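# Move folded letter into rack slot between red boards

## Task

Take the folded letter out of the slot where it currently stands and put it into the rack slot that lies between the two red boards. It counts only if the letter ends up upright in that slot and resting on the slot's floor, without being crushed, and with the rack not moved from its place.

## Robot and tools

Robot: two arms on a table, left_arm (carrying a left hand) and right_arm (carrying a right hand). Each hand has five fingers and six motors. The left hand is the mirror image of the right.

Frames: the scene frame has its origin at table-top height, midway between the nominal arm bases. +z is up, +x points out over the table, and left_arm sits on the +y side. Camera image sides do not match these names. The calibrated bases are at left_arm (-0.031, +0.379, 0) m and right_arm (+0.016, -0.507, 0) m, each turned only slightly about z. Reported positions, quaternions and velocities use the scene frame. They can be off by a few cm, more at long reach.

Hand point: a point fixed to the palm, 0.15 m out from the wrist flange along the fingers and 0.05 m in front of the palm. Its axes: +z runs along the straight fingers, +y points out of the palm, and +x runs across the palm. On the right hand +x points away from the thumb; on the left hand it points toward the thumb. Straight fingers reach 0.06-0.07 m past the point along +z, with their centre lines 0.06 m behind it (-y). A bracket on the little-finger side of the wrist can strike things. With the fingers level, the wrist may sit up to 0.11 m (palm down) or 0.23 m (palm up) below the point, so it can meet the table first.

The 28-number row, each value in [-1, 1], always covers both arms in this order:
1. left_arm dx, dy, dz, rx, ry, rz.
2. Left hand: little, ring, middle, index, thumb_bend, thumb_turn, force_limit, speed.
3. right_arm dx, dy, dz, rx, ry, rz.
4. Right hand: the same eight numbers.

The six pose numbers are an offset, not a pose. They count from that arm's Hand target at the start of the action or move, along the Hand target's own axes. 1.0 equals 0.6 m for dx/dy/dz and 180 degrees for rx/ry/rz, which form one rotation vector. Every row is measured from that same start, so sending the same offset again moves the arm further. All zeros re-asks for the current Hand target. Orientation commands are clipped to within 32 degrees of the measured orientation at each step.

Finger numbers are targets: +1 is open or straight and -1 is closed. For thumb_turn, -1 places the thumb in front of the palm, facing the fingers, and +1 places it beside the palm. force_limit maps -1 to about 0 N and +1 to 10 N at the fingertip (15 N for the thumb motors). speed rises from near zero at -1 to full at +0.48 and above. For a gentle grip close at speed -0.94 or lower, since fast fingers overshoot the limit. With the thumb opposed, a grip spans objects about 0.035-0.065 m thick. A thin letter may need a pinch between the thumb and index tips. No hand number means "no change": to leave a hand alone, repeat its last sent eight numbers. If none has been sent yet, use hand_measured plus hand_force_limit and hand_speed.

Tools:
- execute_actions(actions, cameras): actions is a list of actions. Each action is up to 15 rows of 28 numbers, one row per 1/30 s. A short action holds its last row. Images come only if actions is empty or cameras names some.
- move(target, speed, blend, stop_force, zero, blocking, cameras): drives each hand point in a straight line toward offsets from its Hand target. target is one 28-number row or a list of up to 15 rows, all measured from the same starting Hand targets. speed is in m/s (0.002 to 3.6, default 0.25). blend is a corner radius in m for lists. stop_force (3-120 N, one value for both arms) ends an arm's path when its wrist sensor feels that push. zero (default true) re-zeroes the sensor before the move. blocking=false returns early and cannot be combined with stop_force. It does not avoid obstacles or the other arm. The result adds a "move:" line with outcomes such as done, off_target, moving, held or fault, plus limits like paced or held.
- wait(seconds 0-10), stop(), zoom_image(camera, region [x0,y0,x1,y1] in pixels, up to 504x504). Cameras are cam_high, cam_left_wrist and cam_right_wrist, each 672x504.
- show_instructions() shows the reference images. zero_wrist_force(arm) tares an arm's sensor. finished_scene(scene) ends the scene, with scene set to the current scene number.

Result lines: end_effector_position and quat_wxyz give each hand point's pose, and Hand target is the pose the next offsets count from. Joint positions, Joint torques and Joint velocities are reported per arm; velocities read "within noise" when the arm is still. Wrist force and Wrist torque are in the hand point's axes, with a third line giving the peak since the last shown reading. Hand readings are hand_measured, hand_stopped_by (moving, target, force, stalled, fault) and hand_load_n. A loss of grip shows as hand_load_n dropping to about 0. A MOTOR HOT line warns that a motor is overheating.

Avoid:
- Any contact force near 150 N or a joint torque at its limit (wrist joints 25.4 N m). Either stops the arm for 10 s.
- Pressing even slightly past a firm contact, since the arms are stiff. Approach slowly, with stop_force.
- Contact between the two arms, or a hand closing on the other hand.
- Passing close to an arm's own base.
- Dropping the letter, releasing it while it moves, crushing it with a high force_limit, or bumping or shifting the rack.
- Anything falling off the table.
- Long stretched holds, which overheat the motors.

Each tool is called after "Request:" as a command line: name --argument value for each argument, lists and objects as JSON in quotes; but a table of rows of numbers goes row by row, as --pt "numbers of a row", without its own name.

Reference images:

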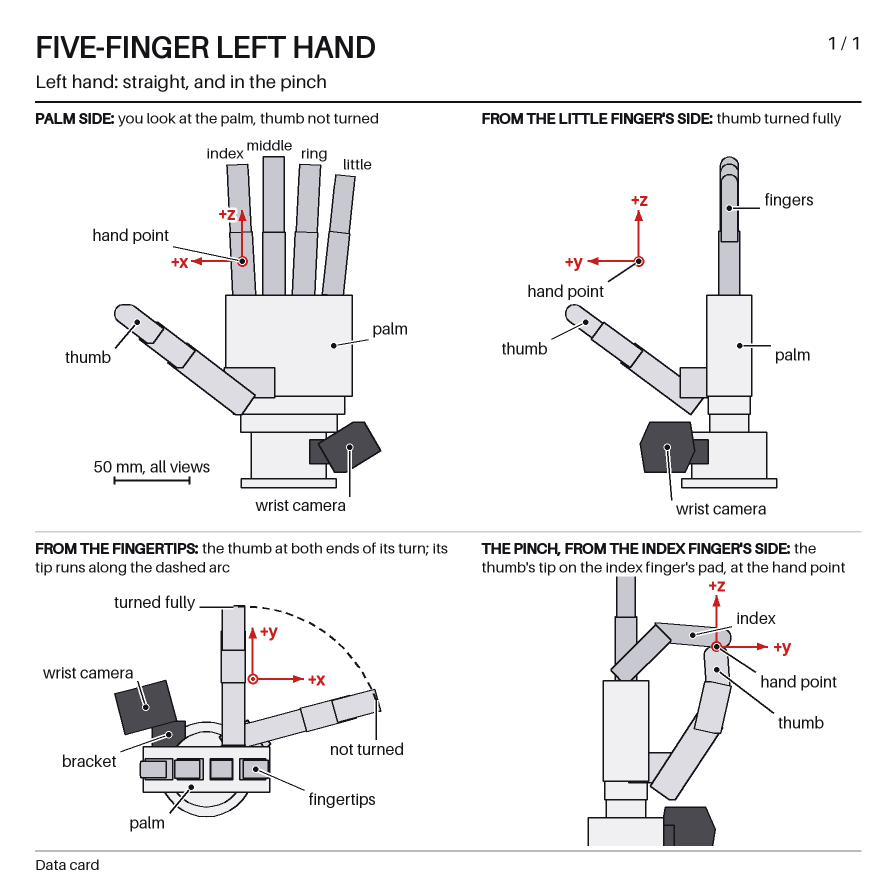

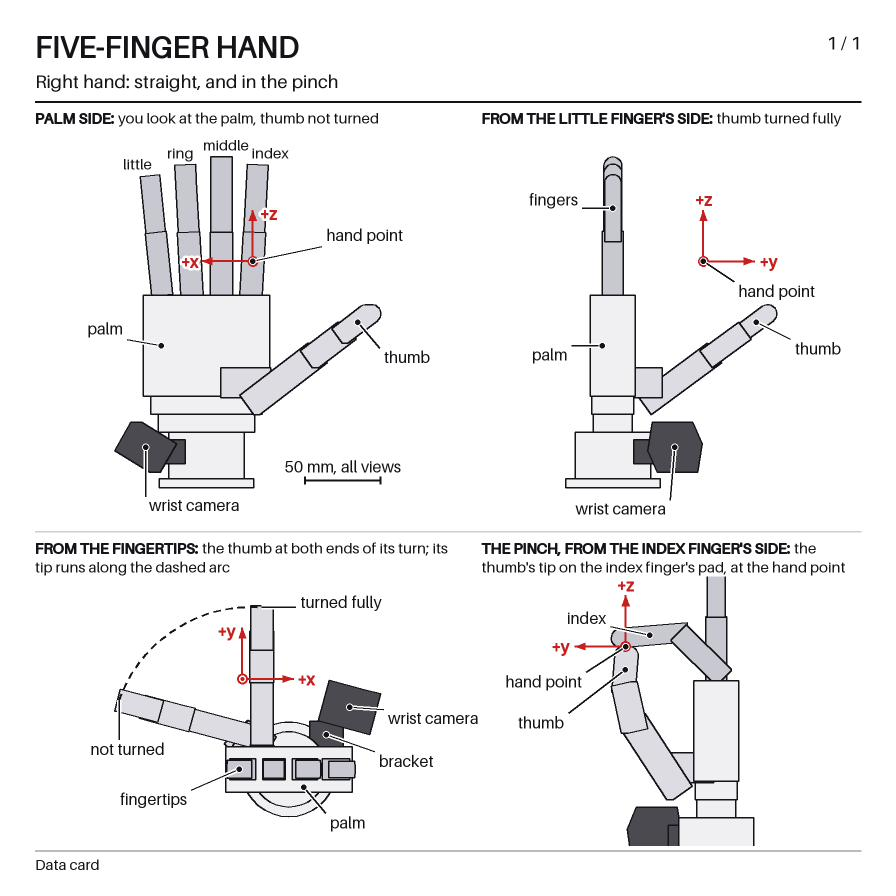

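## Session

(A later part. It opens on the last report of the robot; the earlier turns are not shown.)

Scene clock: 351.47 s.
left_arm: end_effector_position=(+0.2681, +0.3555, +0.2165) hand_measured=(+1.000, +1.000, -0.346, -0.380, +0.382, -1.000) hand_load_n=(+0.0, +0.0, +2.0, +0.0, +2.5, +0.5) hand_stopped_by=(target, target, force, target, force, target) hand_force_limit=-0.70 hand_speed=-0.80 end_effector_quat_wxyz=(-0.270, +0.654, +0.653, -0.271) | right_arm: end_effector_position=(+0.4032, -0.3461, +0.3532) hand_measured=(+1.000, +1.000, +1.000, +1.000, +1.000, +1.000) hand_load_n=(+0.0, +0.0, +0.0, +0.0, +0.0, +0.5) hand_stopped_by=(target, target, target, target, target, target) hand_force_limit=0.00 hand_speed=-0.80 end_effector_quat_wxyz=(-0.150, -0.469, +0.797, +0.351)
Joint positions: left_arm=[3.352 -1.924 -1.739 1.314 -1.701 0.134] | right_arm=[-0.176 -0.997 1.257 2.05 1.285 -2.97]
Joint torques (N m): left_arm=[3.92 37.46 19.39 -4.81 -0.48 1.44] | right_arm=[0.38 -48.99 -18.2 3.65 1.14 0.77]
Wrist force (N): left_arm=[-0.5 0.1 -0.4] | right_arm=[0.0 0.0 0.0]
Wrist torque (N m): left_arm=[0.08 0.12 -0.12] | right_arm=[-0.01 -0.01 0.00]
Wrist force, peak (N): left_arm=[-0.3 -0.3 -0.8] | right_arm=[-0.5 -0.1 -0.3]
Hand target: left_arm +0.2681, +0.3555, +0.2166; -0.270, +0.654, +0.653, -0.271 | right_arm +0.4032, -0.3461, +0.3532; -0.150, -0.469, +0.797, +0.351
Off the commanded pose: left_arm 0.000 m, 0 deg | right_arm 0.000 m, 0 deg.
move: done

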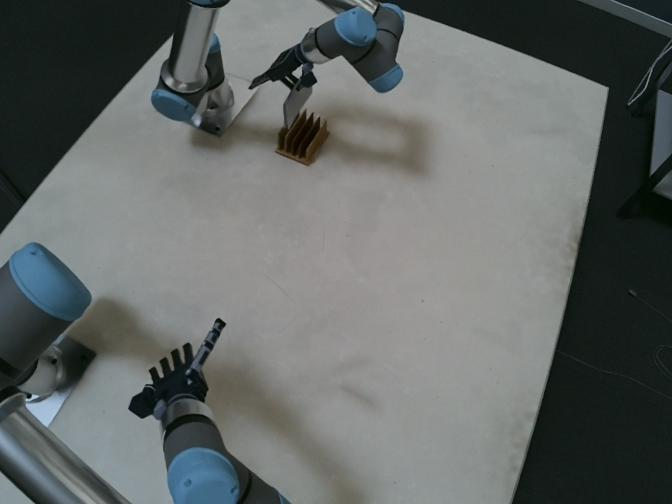

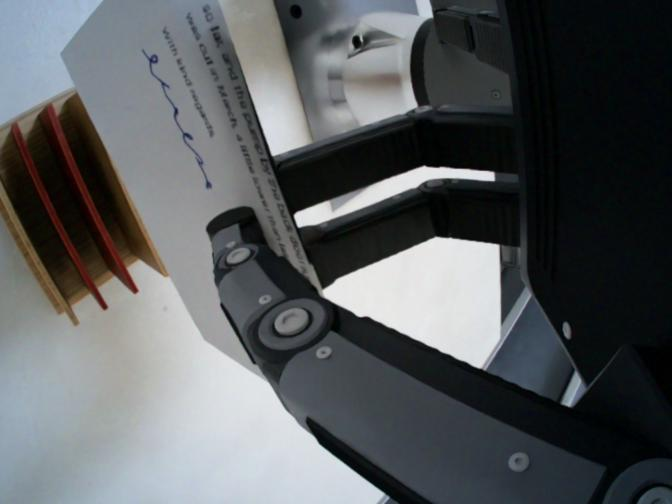

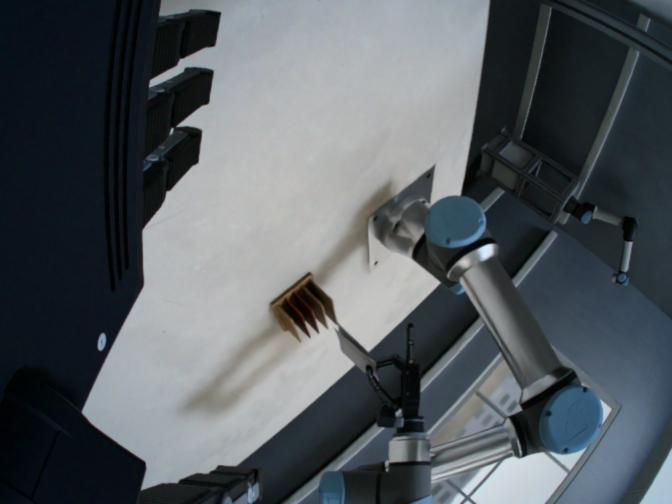

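Request:
move --target '[0,0.053,0.0059,0,0,0,1,1,-0.5,-0.38,0.0,-1,-0.7,-0.8, 0,0,0,0,0,0,1,1,1,1,1,1,0,-0.8]' --speed 0.06 --cameras '["all"]'

Request:
zoom_image --camera "cam_right_wrist" --region '[260, 260, 380, 360]'

Request:
zoom_image --camera "cam_high" --region '[260, 70, 360, 170]'

Request:
zoom_image --camera "cam_left_wrist" --region '[0, 0, 350, 350]'

Scene clock: 389.00 s.
left_arm: end_effector_position=(+0.2879, +0.3554, +0.1917) hand_measured=(+1.000, +1.000, -0.346, -0.380, +0.382, -1.000) hand_load_n=(+0.0, +0.0, +2.5, +0.0, +3.0, +0.5) hand_stopped_by=(target, target, force, target, force, target) hand_force_limit=-0.70 hand_speed=-0.80 end_effector_quat_wxyz=(-0.270, +0.654, +0.653, -0.271) | right_arm: end_effector_position=(+0.4032, -0.3461, +0.3532) hand_measured=(+1.000, +1.000, +1.000, +1.000, +1.000, +1.000) hand_load_n=(+0.0, +0.0, +0.0, +0.0, +0.0, +0.0) hand_stopped_by=(target, target, target, target, target, target) hand_force_limit=0.00 hand_speed=-0.80 end_effector_quat_wxyz=(-0.150, -0.469, +0.797, +0.351)
Joint positions: left_arm=[3.343 -1.996 -1.706 1.353 -1.695 0.128] | right_arm=[-0.176 -0.997 1.257 2.05 1.285 -2.97]
Joint torques (N m): left_arm=[-5.8 23.79 21.12 -0.78 1.52 -2.83] | right_arm=[-0.13 -49.33 -18.22 3.69 1.28 0.92]
Wrist force (N): left_arm=[-0.5 0.2 -0.7] | right_arm=[-0.3 0.1 -0.1]
Wrist torque (N m): left_arm=[0.10 0.12 0.09] | right_arm=[0.02 0.04 -0.01]
Wrist force, peak (N): left_arm=[-0.8 0.4 -0.6] | right_arm=[-0.4 -0.3 -0.4]
Hand target: left_arm +0.2880, +0.3554, +0.1916; -0.270, +0.654, +0.653, -0.271 | right_arm +0.4032, -0.3461, +0.3532; -0.150, -0.469, +0.797, +0.351
Off the commanded pose: left_arm 0.000 m, 0 deg | right_arm 0.000 m, 0 deg.
move: done

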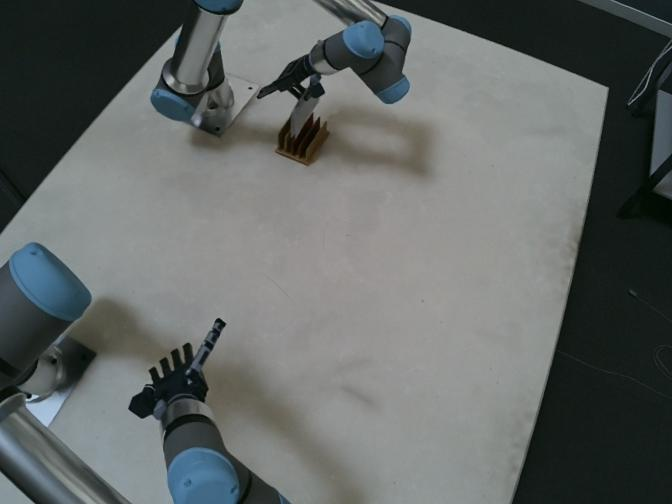

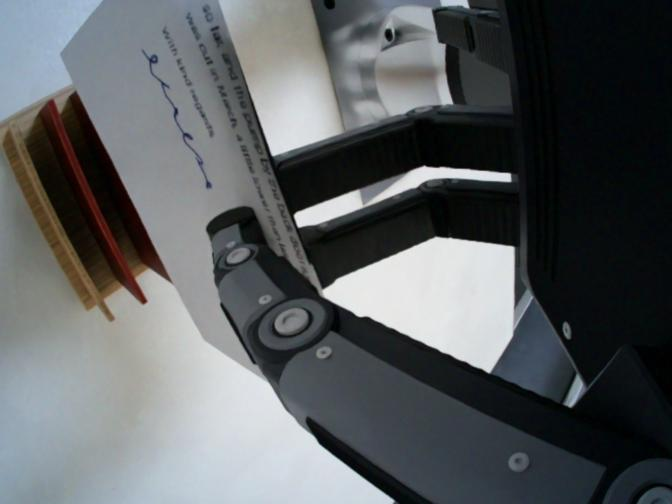

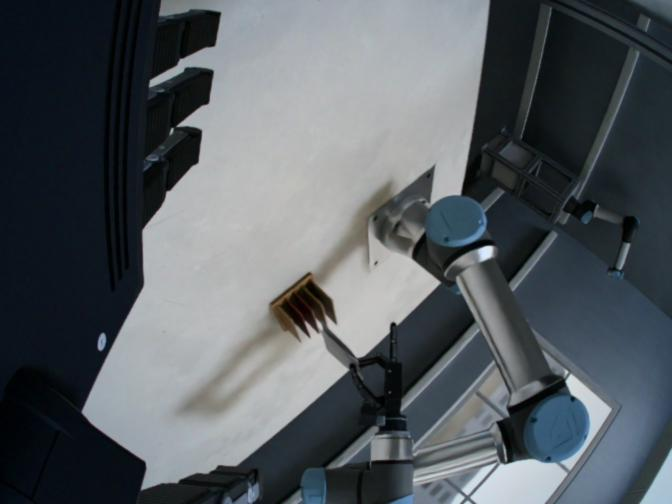

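Scaled by 4.200 from the camera's 672x504 image, which has a finer 960x720 frame.

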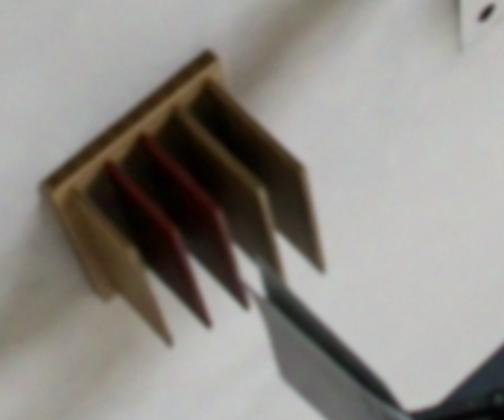

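Scaled by 5.040 from the camera's 672x504 image, which has a finer 960x720 frame.

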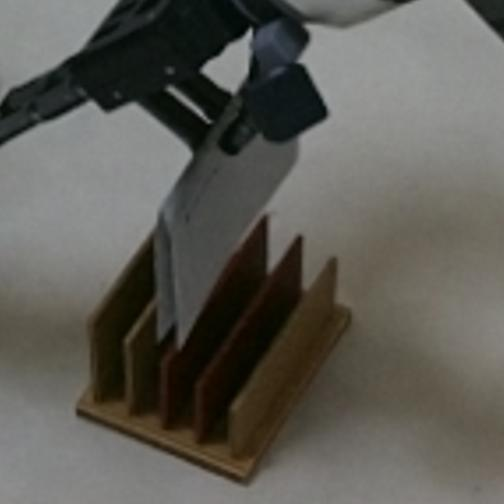

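Scaled by 1.440 from the camera's 672x504 image, which has a finer 960x720 frame.

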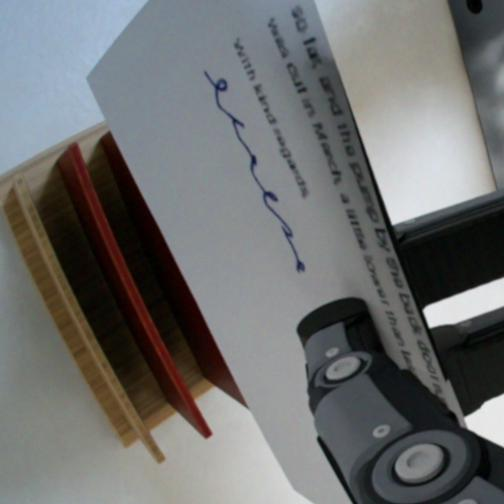

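Request:
move --target '[0,0.0295,0.0295,0,0,0,1,1,-0.5,-0.38,0.0,-1,-0.7,-0.8, 0,0,0,0,0,0,1,1,1,1,1,1,0,-0.8]' --speed 0.06 --cameras '["all"]'

Request:
zoom_image --camera "cam_right_wrist" --region '[260, 260, 360, 360]'

Request:
zoom_image --camera "cam_high" --region '[260, 80, 350, 170]'

Request:
zoom_image --camera "cam_left_wrist" --region '[0, 0, 350, 350]'

Scene clock: 433.70 s.
left_arm: end_effector_position=(+0.2880, +0.3554, +0.1667) hand_measured=(+1.000, +1.000, -0.346, -0.380, +0.382, -1.000) hand_load_n=(+0.0, +0.0, +2.5, +0.0, +2.5, +0.5) hand_stopped_by=(target, target, force, target, force, target) hand_force_limit=-0.70 hand_speed=-0.80 end_effector_quat_wxyz=(-0.270, +0.654, +0.653, -0.271) | right_arm: end_effector_position=(+0.4032, -0.3461, +0.3532) hand_measured=(+1.000, +1.000, +1.000, +1.000, +1.000, +1.000) hand_load_n=(+0.0, +0.0, +0.0, +0.0, +0.0, +0.5) hand_stopped_by=(target, target, target, target, target, target) hand_force_limit=0.00 hand_speed=-0.80 end_effector_quat_wxyz=(-0.150, -0.469, +0.797, +0.351)
Joint positions: left_arm=[3.343 -2.029 -1.731 1.411 -1.695 0.128] | right_arm=[-0.176 -0.997 1.257 2.05 1.285 -2.97]
Joint torques (N m): left_arm=[-6.23 24.96 6.85 -0.88 1.39 -2.59] | right_arm=[-0.23 -48.58 -17.99 3.7 1.36 0.96]
Wrist force (N): left_arm=[-0.2 -0.2 -0.5] | right_arm=[-0.2 0.0 0.0]
Wrist torque (N m): left_arm=[0.05 0.07 0.12] | right_arm=[0.00 0.03 -0.01]
Wrist force, peak (N): left_arm=[-0.5 0.3 -0.8] | right_arm=[-0.5 -0.2 -0.2]
Hand target: left_arm +0.2880, +0.3554, +0.1666; -0.270, +0.654, +0.653, -0.271 | right_arm +0.4032, -0.3461, +0.3532; -0.150, -0.469, +0.797, +0.351
Off the commanded pose: left_arm 0.000 m, 0 deg | right_arm 0.000 m, 0 deg.
move: done

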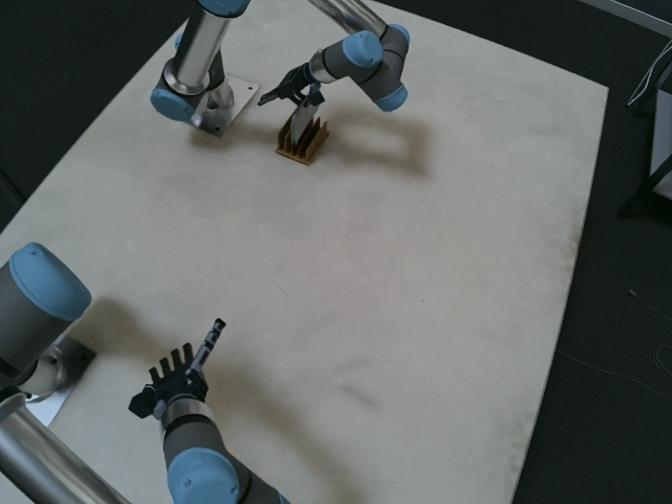

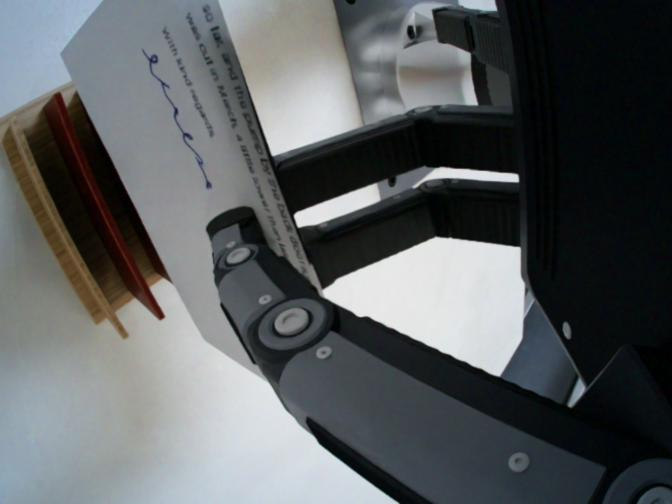

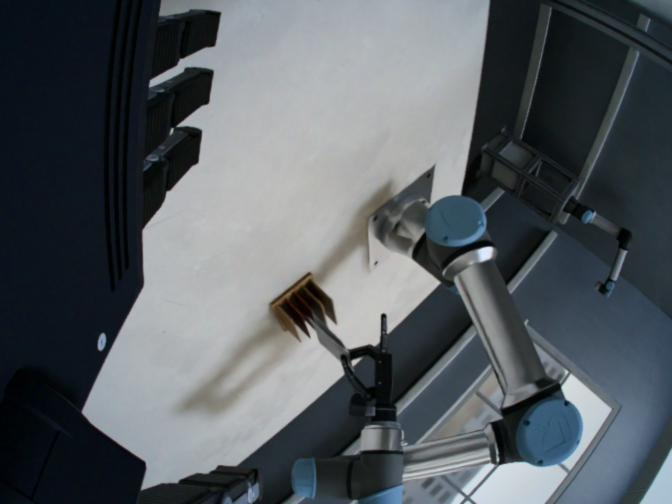

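Scaled by 5.040 from the camera's 672x504 image, which has a finer 960x720 frame.

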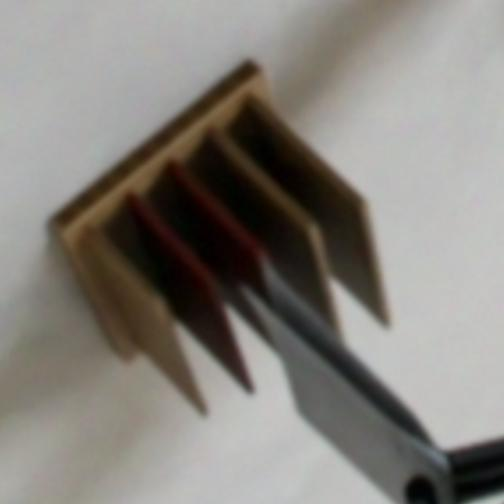

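Scaled by 5.600 from the camera's 672x504 image, which has a finer 960x720 frame.

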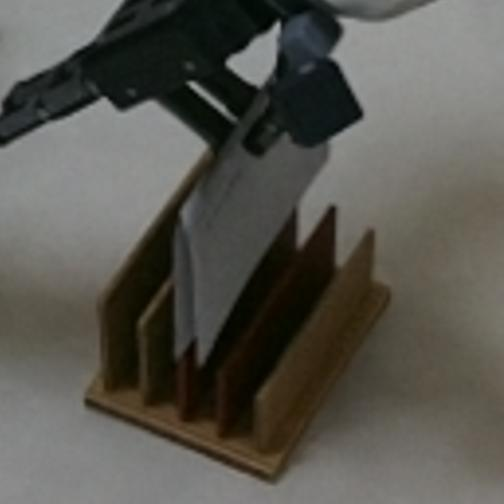

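Scaled by 1.440 from the camera's 672x504 image, which has a finer 960x720 frame.

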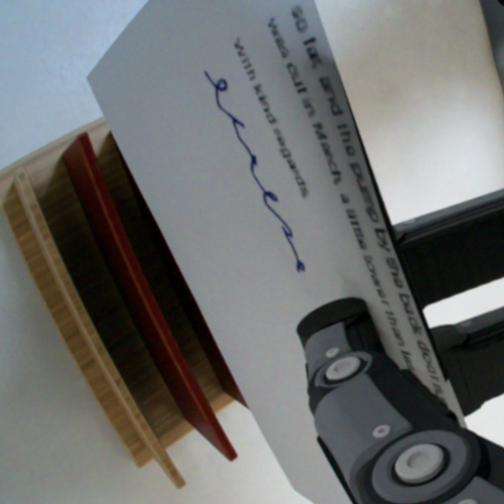

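Request:
move --pt "0 0.00295 -0.00295 0 0 0 1 1 -0.5 -0.38 0.0 -1 -0.7 -0.8 0 0 0 0 0 0 1 1 1 1 1 1 0 -0.8" --pt "0 0.0442 0.0383 0 0 0 1 1 -0.5 -0.38 0.0 -1 -0.7 -0.8 0 0 0 0 0 0 1 1 1 1 1 1 0 -0.8" --speed 0.03 --stop_force 4 --cameras '["all"]'

Request:
zoom_image --camera "cam_right_wrist" --region '[260, 260, 360, 360]'

Request:
zoom_image --camera "cam_high" --region '[260, 80, 350, 170]'

Request:
zoom_image --camera "cam_left_wrist" --region '[0, 0, 350, 350]'

Scene clock: 460.67 s.
left_arm: end_effector_position=(+0.2905, +0.3553, +0.1316) hand_measured=(+1.000, +1.000, -0.346, -0.380, +0.382, -1.000) hand_load_n=(+0.0, +0.0, +2.5, +0.0, +3.0, +0.5) hand_stopped_by=(target, target, force, target, force, target) hand_force_limit=-0.70 hand_speed=-0.80 end_effector_quat_wxyz=(-0.270, +0.654, +0.653, -0.271) | right_arm: end_effector_position=(+0.4032, -0.3461, +0.3532) hand_measured=(+1.000, +1.000, +1.000, +1.000, +1.000, +1.000) hand_load_n=(+0.0, +0.0, +0.0, +0.0, -0.5, +0.0) hand_stopped_by=(target, target, target, target, target, target) hand_force_limit=0.00 hand_speed=-0.80 end_effector_quat_wxyz=(-0.150, -0.469, +0.797, +0.351)
Joint positions: left_arm=[3.342 -2.086 -1.752 1.488 -1.694 0.127] | right_arm=[-0.176 -0.997 1.257 2.05 1.285 -2.97]
Joint torques (N m): left_arm=[-6.44 26.26 5.68 -0.74 1.45 -2.58] | right_arm=[-0.36 -49.35 -18.24 3.64 1.36 1.09]
Wrist force (N): left_arm=[-0.3 -0.3 -0.3] | right_arm=[-0.4 -0.2 0.1]
Wrist torque (N m): left_arm=[0.01 0.10 0.12] | right_arm=[-0.04 0.06 -0.02]
Wrist force, peak (N): left_arm=[-0.7 -0.1 -0.5] | right_arm=[-0.7 -0.2 0.0]
Hand target: left_arm +0.2905, +0.3553, +0.1316; -0.270, +0.654, +0.653, -0.271 | right_arm +0.4032, -0.3461, +0.3532; -0.150, -0.469, +0.797, +0.351
Off the commanded pose: left_arm 0.000 m, 0 deg | right_arm 0.000 m, 0 deg.
move: done

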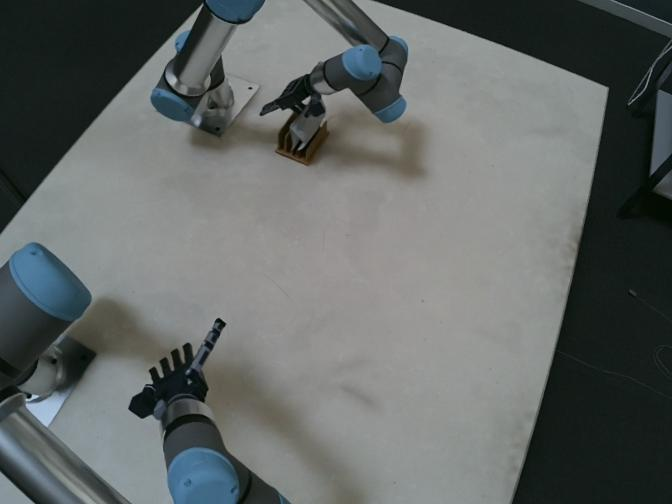

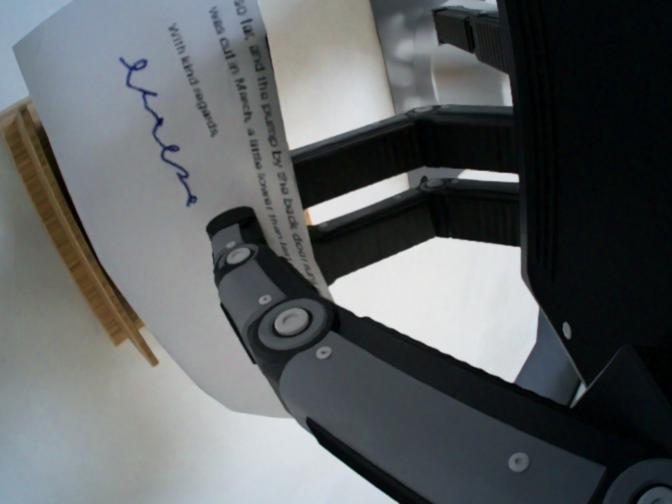

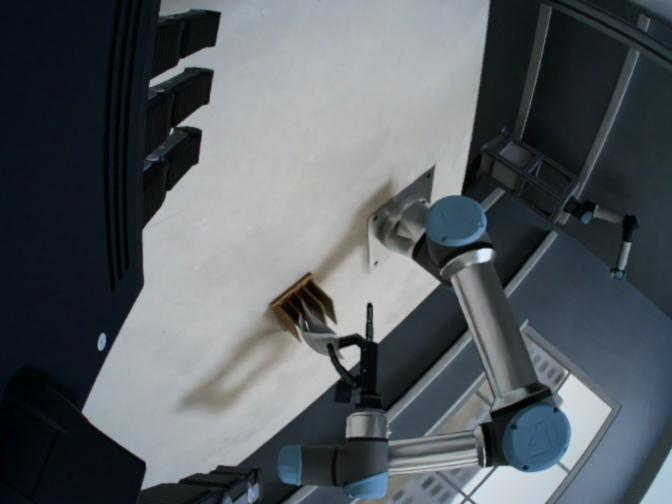

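Scaled by 5.040 from the camera's 672x504 image, which has a finer 960x720 frame.

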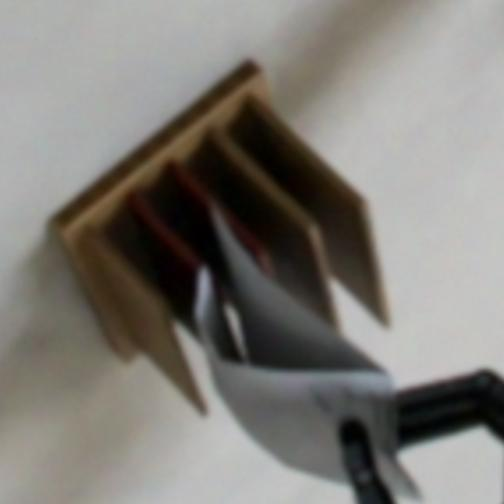

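Scaled by 5.600 from the camera's 672x504 image, which has a finer 960x720 frame.

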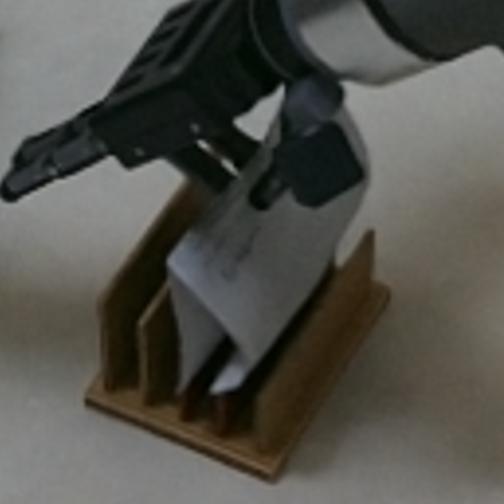

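Scaled by 1.440 from the camera's 672x504 image, which has a finer 960x720 frame.

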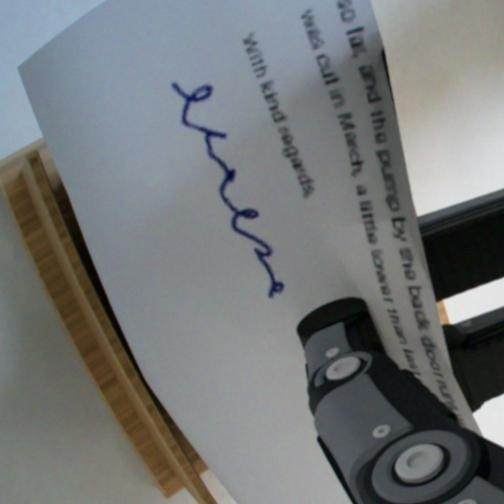

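Request:
move --target '[0,-0.0471,-0.0471,0,0,0,1,1,-0.5,-0.38,0.0,-1,-0.7,-0.8, 0,0,0,0,0,0,1,1,1,1,1,1,0,-0.8]' --speed 0.05 --cameras '["all"]'

Request:
zoom_image --camera "cam_right_wrist" --region '[260, 260, 360, 360]'

Request:
zoom_image --camera "cam_high" --region '[260, 80, 350, 170]'

Request:
zoom_image --camera "cam_left_wrist" --region '[0, 0, 350, 350]'

Scene clock: 467.73 s.
left_arm: end_effector_position=(+0.2905, +0.3554, +0.1714) hand_measured=(+1.000, +1.000, -0.346, -0.380, +0.382, -1.000) hand_load_n=(+0.0, +0.0, +2.5, +0.0, +3.0, +0.5) hand_stopped_by=(target, target, force, target, force, target) hand_force_limit=-0.70 hand_speed=-0.80 end_effector_quat_wxyz=(-0.270, +0.654, +0.653, -0.271) | right_arm: end_effector_position=(+0.4032, -0.3461, +0.3532) hand_measured=(+1.000, +1.000, +1.000, +1.000, +1.000, +1.000) hand_load_n=(+0.0, +0.0, +0.0, +0.0, +0.0, +0.0) hand_stopped_by=(target, target, target, target, target, target) hand_force_limit=0.00 hand_speed=-0.80 end_effector_quat_wxyz=(-0.150, -0.469, +0.797, +0.351)
Joint positions: left_arm=[3.342 -2.028 -1.718 1.397 -1.694 0.127] | right_arm=[-0.176 -0.997 1.257 2.05 1.285 -2.97]
Joint torques (N m): left_arm=[7.32 39.82 19.94 -4.57 -0.99 2.15] | right_arm=[-0.16 -48.57 -18.23 3.75 1.38 1.13]
Wrist force (N): left_arm=[-0.3 0.3 -0.3] | right_arm=[-0.3 -0.1 0.0]
Wrist torque (N m): left_arm=[0.09 0.10 0.10] | right_arm=[-0.02 0.03 -0.01]
Wrist force, peak (N): left_arm=[-0.3 0.0 -0.8] | right_arm=[-0.4 0.1 0.3]
Hand target: left_arm +0.2905, +0.3554, +0.1715; -0.270, +0.654, +0.653, -0.271 | right_arm +0.4032, -0.3461, +0.3532; -0.150, -0.469, +0.797, +0.351
Off the commanded pose: left_arm 0.000 m, 0 deg | right_arm 0.000 m, 0 deg.
move: done

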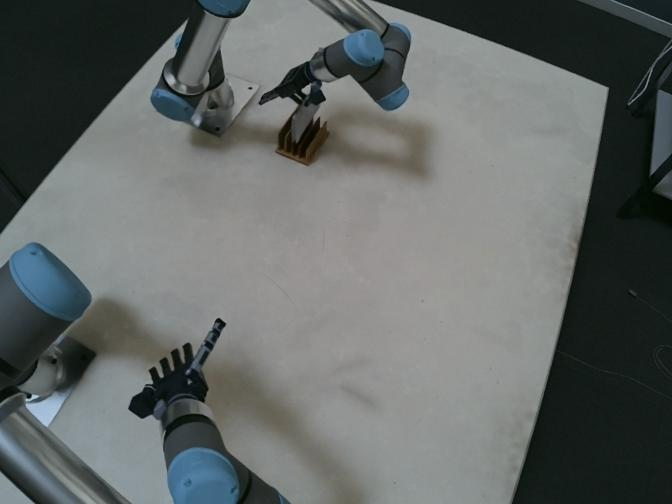

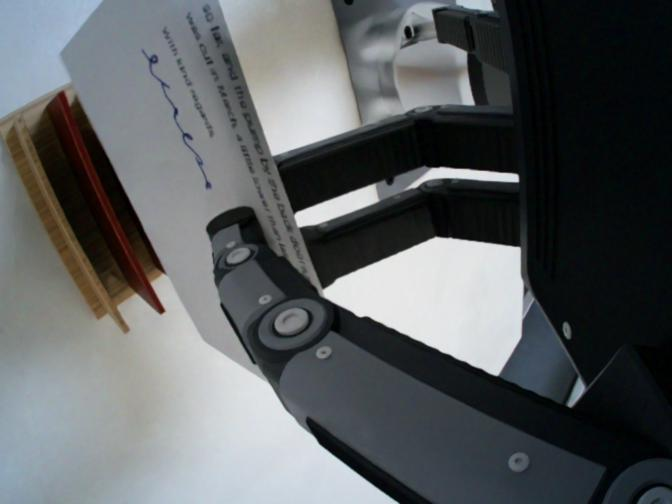

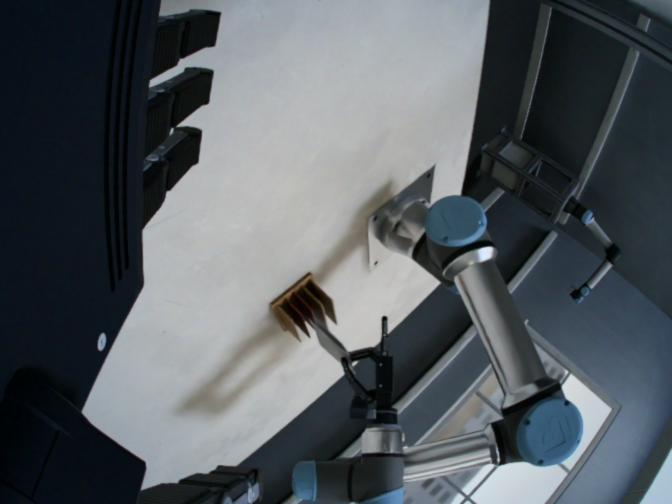

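Scaled by 5.040 from the camera's 672x504 image, which has a finer 960x720 frame.

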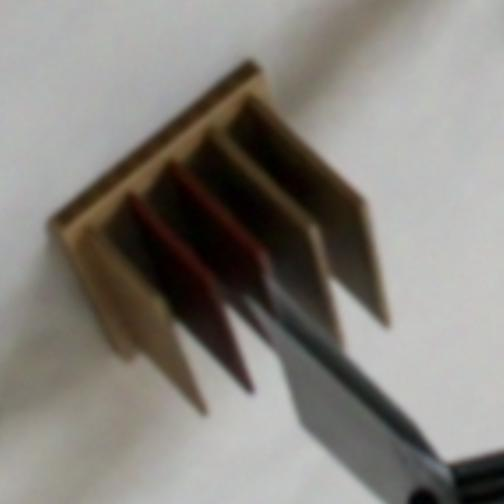

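Scaled by 5.600 from the camera's 672x504 image, which has a finer 960x720 frame.

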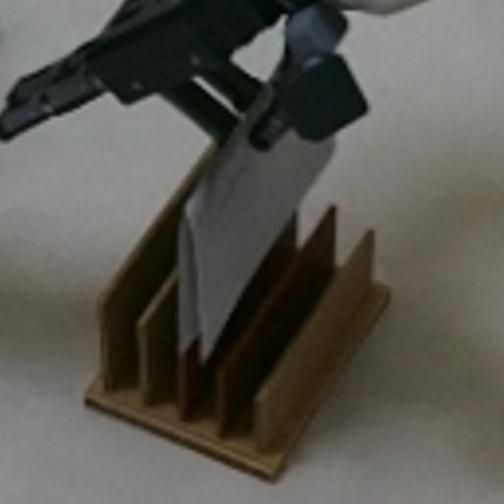

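Scaled by 1.440 from the camera's 672x504 image, which has a finer 960x720 frame.

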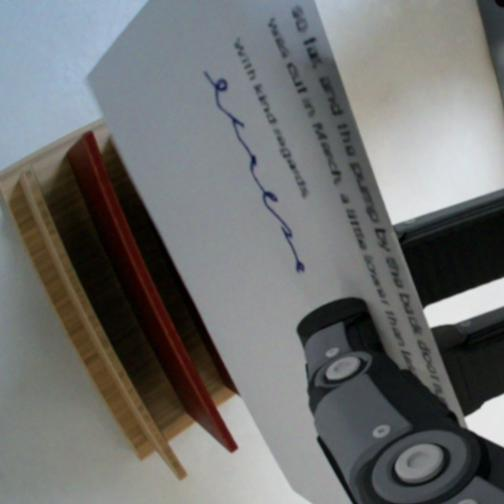

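Request:
move --target '[0,0.0159,0.0159,0,0.0137,0.0137,1,1,-0.5,-0.38,0.0,-1,-0.7,-0.8, 0,0,0,0,0,0,1,1,1,1,1,1,0,-0.8]' --speed 0.05 --cameras '["all"]'

Request:
zoom_image --camera "cam_right_wrist" --region '[260, 260, 360, 360]'

Request:
zoom_image --camera "cam_high" --region '[260, 80, 350, 170]'

Request:
zoom_image --camera "cam_left_wrist" --region '[0, 0, 350, 350]'

Scene clock: 500.13 s.
left_arm: end_effector_position=(+0.2905, +0.3553, +0.1582) hand_measured=(+1.000, +1.000, -0.346, -0.380, +0.382, -1.000) hand_load_n=(-0.5, +0.0, +2.5, +0.0, +3.0, +0.5) hand_stopped_by=(target, target, force, target, force, target) hand_force_limit=-0.70 hand_speed=-0.80 end_effector_quat_wxyz=(-0.278, +0.673, +0.633, -0.263) | right_arm: end_effector_position=(+0.4032, -0.3461, +0.3532) hand_measured=(+1.000, +1.000, +1.000, +1.000, +1.000, +1.000) hand_load_n=(+0.0, +0.0, +0.0, +0.0, +0.0, +0.0) hand_stopped_by=(target, target, target, target, target, target) hand_force_limit=0.00 hand_speed=-0.80 end_effector_quat_wxyz=(-0.150, -0.469, +0.797, +0.351)
Joint positions: left_arm=[3.325 -2.044 -1.733 1.432 -1.724 0.158] | right_arm=[-0.176 -0.997 1.257 2.05 1.285 -2.97]
Joint torques (N m): left_arm=[-6.51 23.79 6.8 -0.69 -1.42 2.57] | right_arm=[-0.17 -48.95 -18.08 3.65 1.41 1.21]
Wrist force (N): left_arm=[-0.4 0.1 -0.4] | right_arm=[-0.2 0.0 0.0]
Wrist torque (N m): left_arm=[0.07 0.10 -0.12] | right_arm=[-0.01 0.03 0.00]
Wrist force, peak (N): left_arm=[-0.7 0.3 -0.6] | right_arm=[-0.4 -0.5 0.2]
Hand target: left_arm +0.2905, +0.3553, +0.1580; -0.278, +0.673, +0.632, -0.263 | right_arm +0.4032, -0.3461, +0.3532; -0.150, -0.469, +0.797, +0.351
Off the commanded pose: left_arm 0.000 m, 0 deg | right_arm 0.000 m, 0 deg.
move: done

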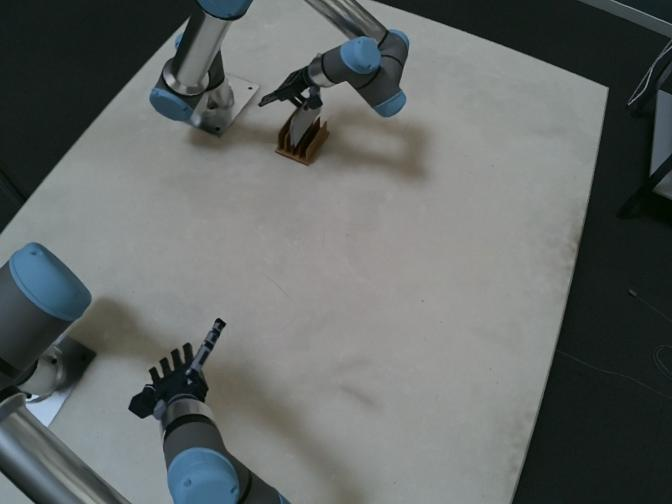

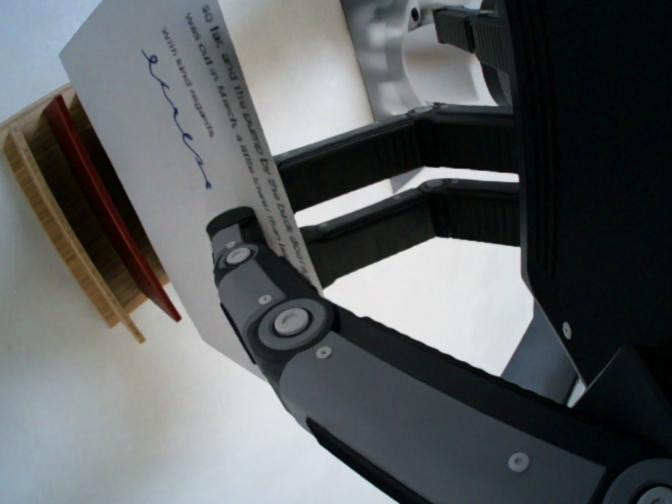

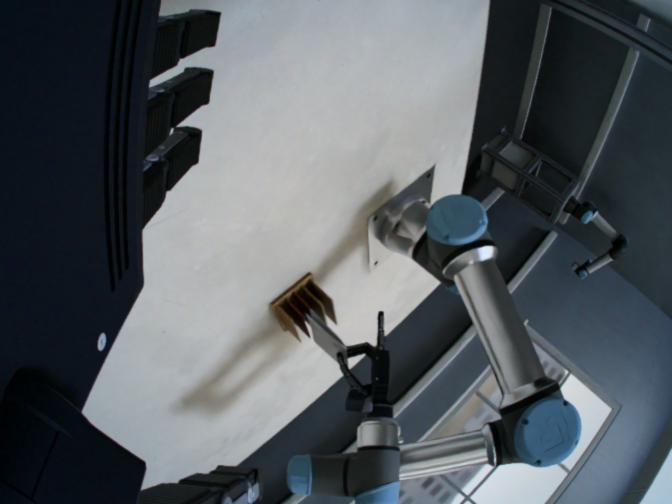

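Scaled by 5.040 from the camera's 672x504 image, which has a finer 960x720 frame.

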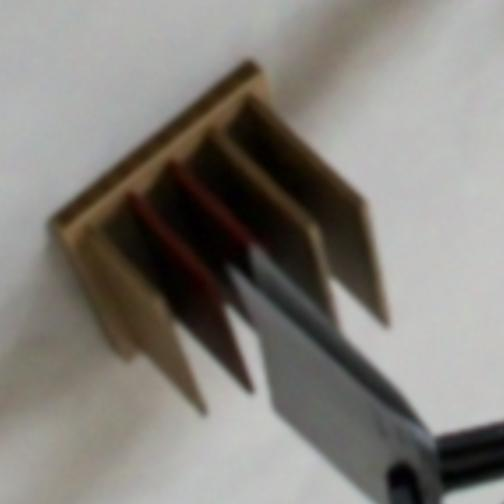

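Scaled by 5.600 from the camera's 672x504 image, which has a finer 960x720 frame.

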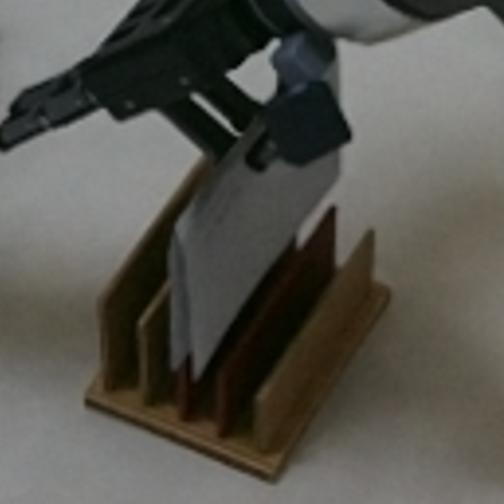

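Scaled by 1.440 from the camera's 672x504 image, which has a finer 960x720 frame.

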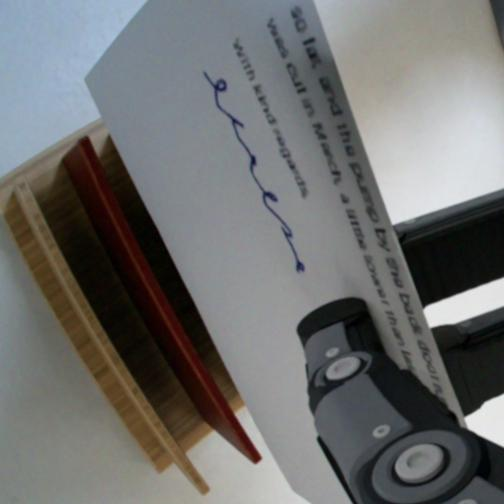

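Request:
move --target '[0,0.0147,0.0147,0,0,0,1,1,-0.5,-0.38,0.0,-1,-0.7,-0.8, 0,0,0,0,0,0,1,1,1,1,1,1,0,-0.8]' --speed 0.05 --cameras '["all"]'

Request:
zoom_image --camera "cam_right_wrist" --region '[260, 260, 360, 360]'

Request:
zoom_image --camera "cam_high" --region '[260, 80, 350, 170]'

Request:
zoom_image --camera "cam_left_wrist" --region '[0, 0, 350, 350]'

Scene clock: 510.33 s.
left_arm: end_effector_position=(+0.2905, +0.3553, +0.1457) hand_measured=(+1.000, +1.000, -0.346, -0.380, +0.382, -1.000) hand_load_n=(+0.0, +0.0, +2.0, +0.0, +3.0, +0.5) hand_stopped_by=(target, target, force, target, force, target) hand_force_limit=-0.70 hand_speed=-0.80 end_effector_quat_wxyz=(-0.278, +0.673, +0.632, -0.263) | right_arm: end_effector_position=(+0.4032, -0.3461, +0.3532) hand_measured=(+1.000, +1.000, +1.000, +1.000, +1.000, +1.000) hand_load_n=(+0.0, +0.0, +0.0, +0.0, +0.0, +0.0) hand_stopped_by=(target, target, target, target, target, target) hand_force_limit=0.00 hand_speed=-0.80 end_effector_quat_wxyz=(-0.150, -0.469, +0.797, +0.351)
Joint positions: left_arm=[3.325 -2.062 -1.744 1.461 -1.725 0.158] | right_arm=[-0.176 -0.997 1.257 2.05 1.285 -2.97]
Joint torques (N m): left_arm=[-6.87 25.04 7.38 -1 0.25 0.77] | right_arm=[-0.08 -48.65 -18.77 3.66 1.42 1.26]
Wrist force (N): left_arm=[-0.5 -0.1 -0.5] | right_arm=[-0.2 0.0 -0.1]
Wrist torque (N m): left_arm=[0.05 0.11 -0.11] | right_arm=[0.00 0.03 -0.01]
Wrist force, peak (N): left_arm=[-0.8 -0.2 -0.5] | right_arm=[-0.6 0.0 0.0]
Hand target: left_arm +0.2905, +0.3553, +0.1456; -0.278, +0.673, +0.632, -0.263 | right_arm +0.4032, -0.3461, +0.3532; -0.150, -0.469, +0.797, +0.351
Off the commanded pose: left_arm 0.000 m, 0 deg | right_arm 0.000 m, 0 deg.
move: done

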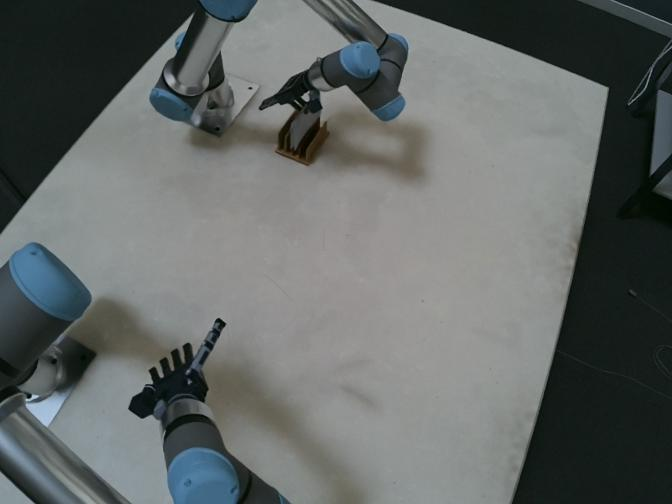

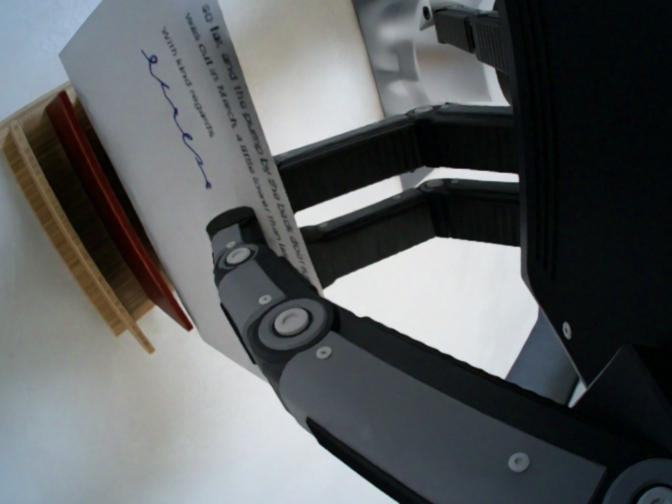

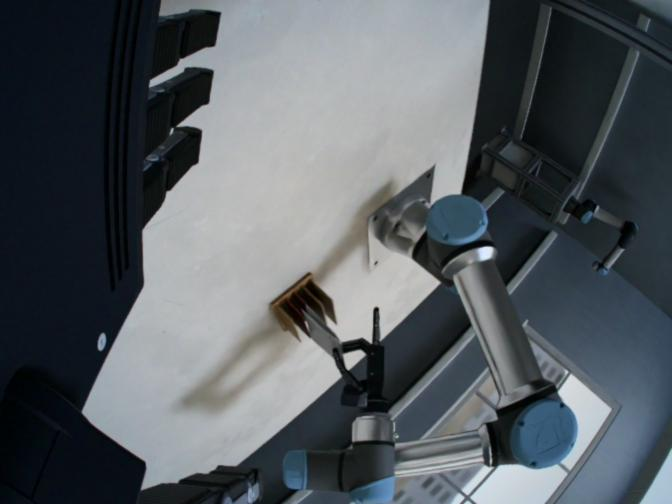

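Scaled by 5.040 from the camera's 672x504 image, which has a finer 960x720 frame.

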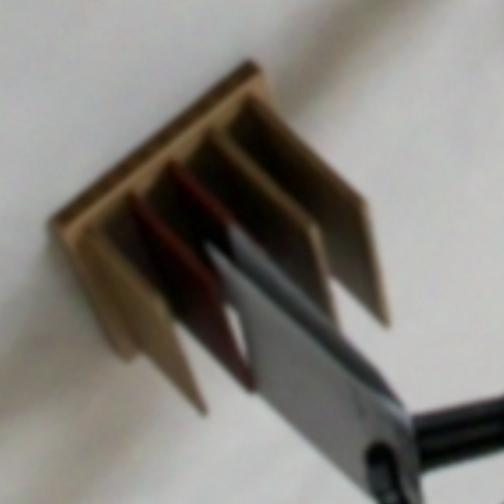

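Scaled by 5.600 from the camera's 672x504 image, which has a finer 960x720 frame.

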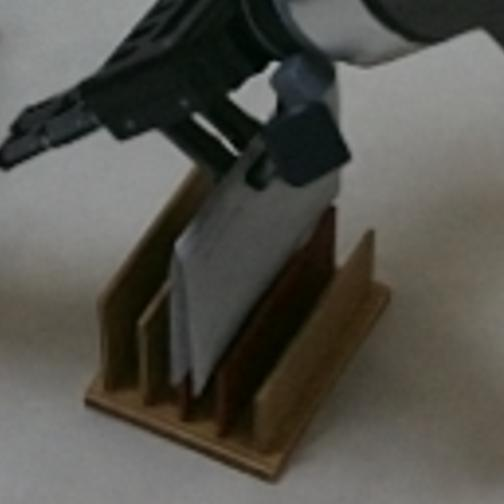

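Scaled by 1.440 from the camera's 672x504 image, which has a finer 960x720 frame.

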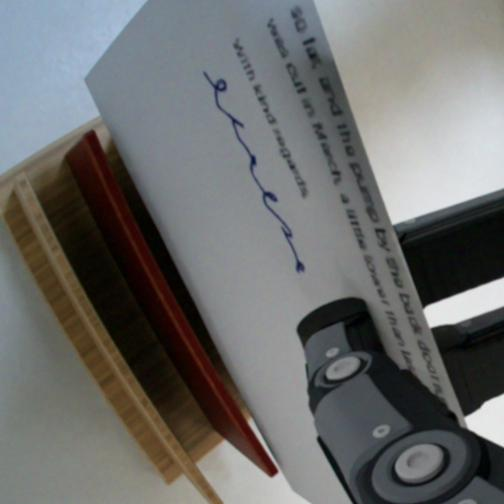

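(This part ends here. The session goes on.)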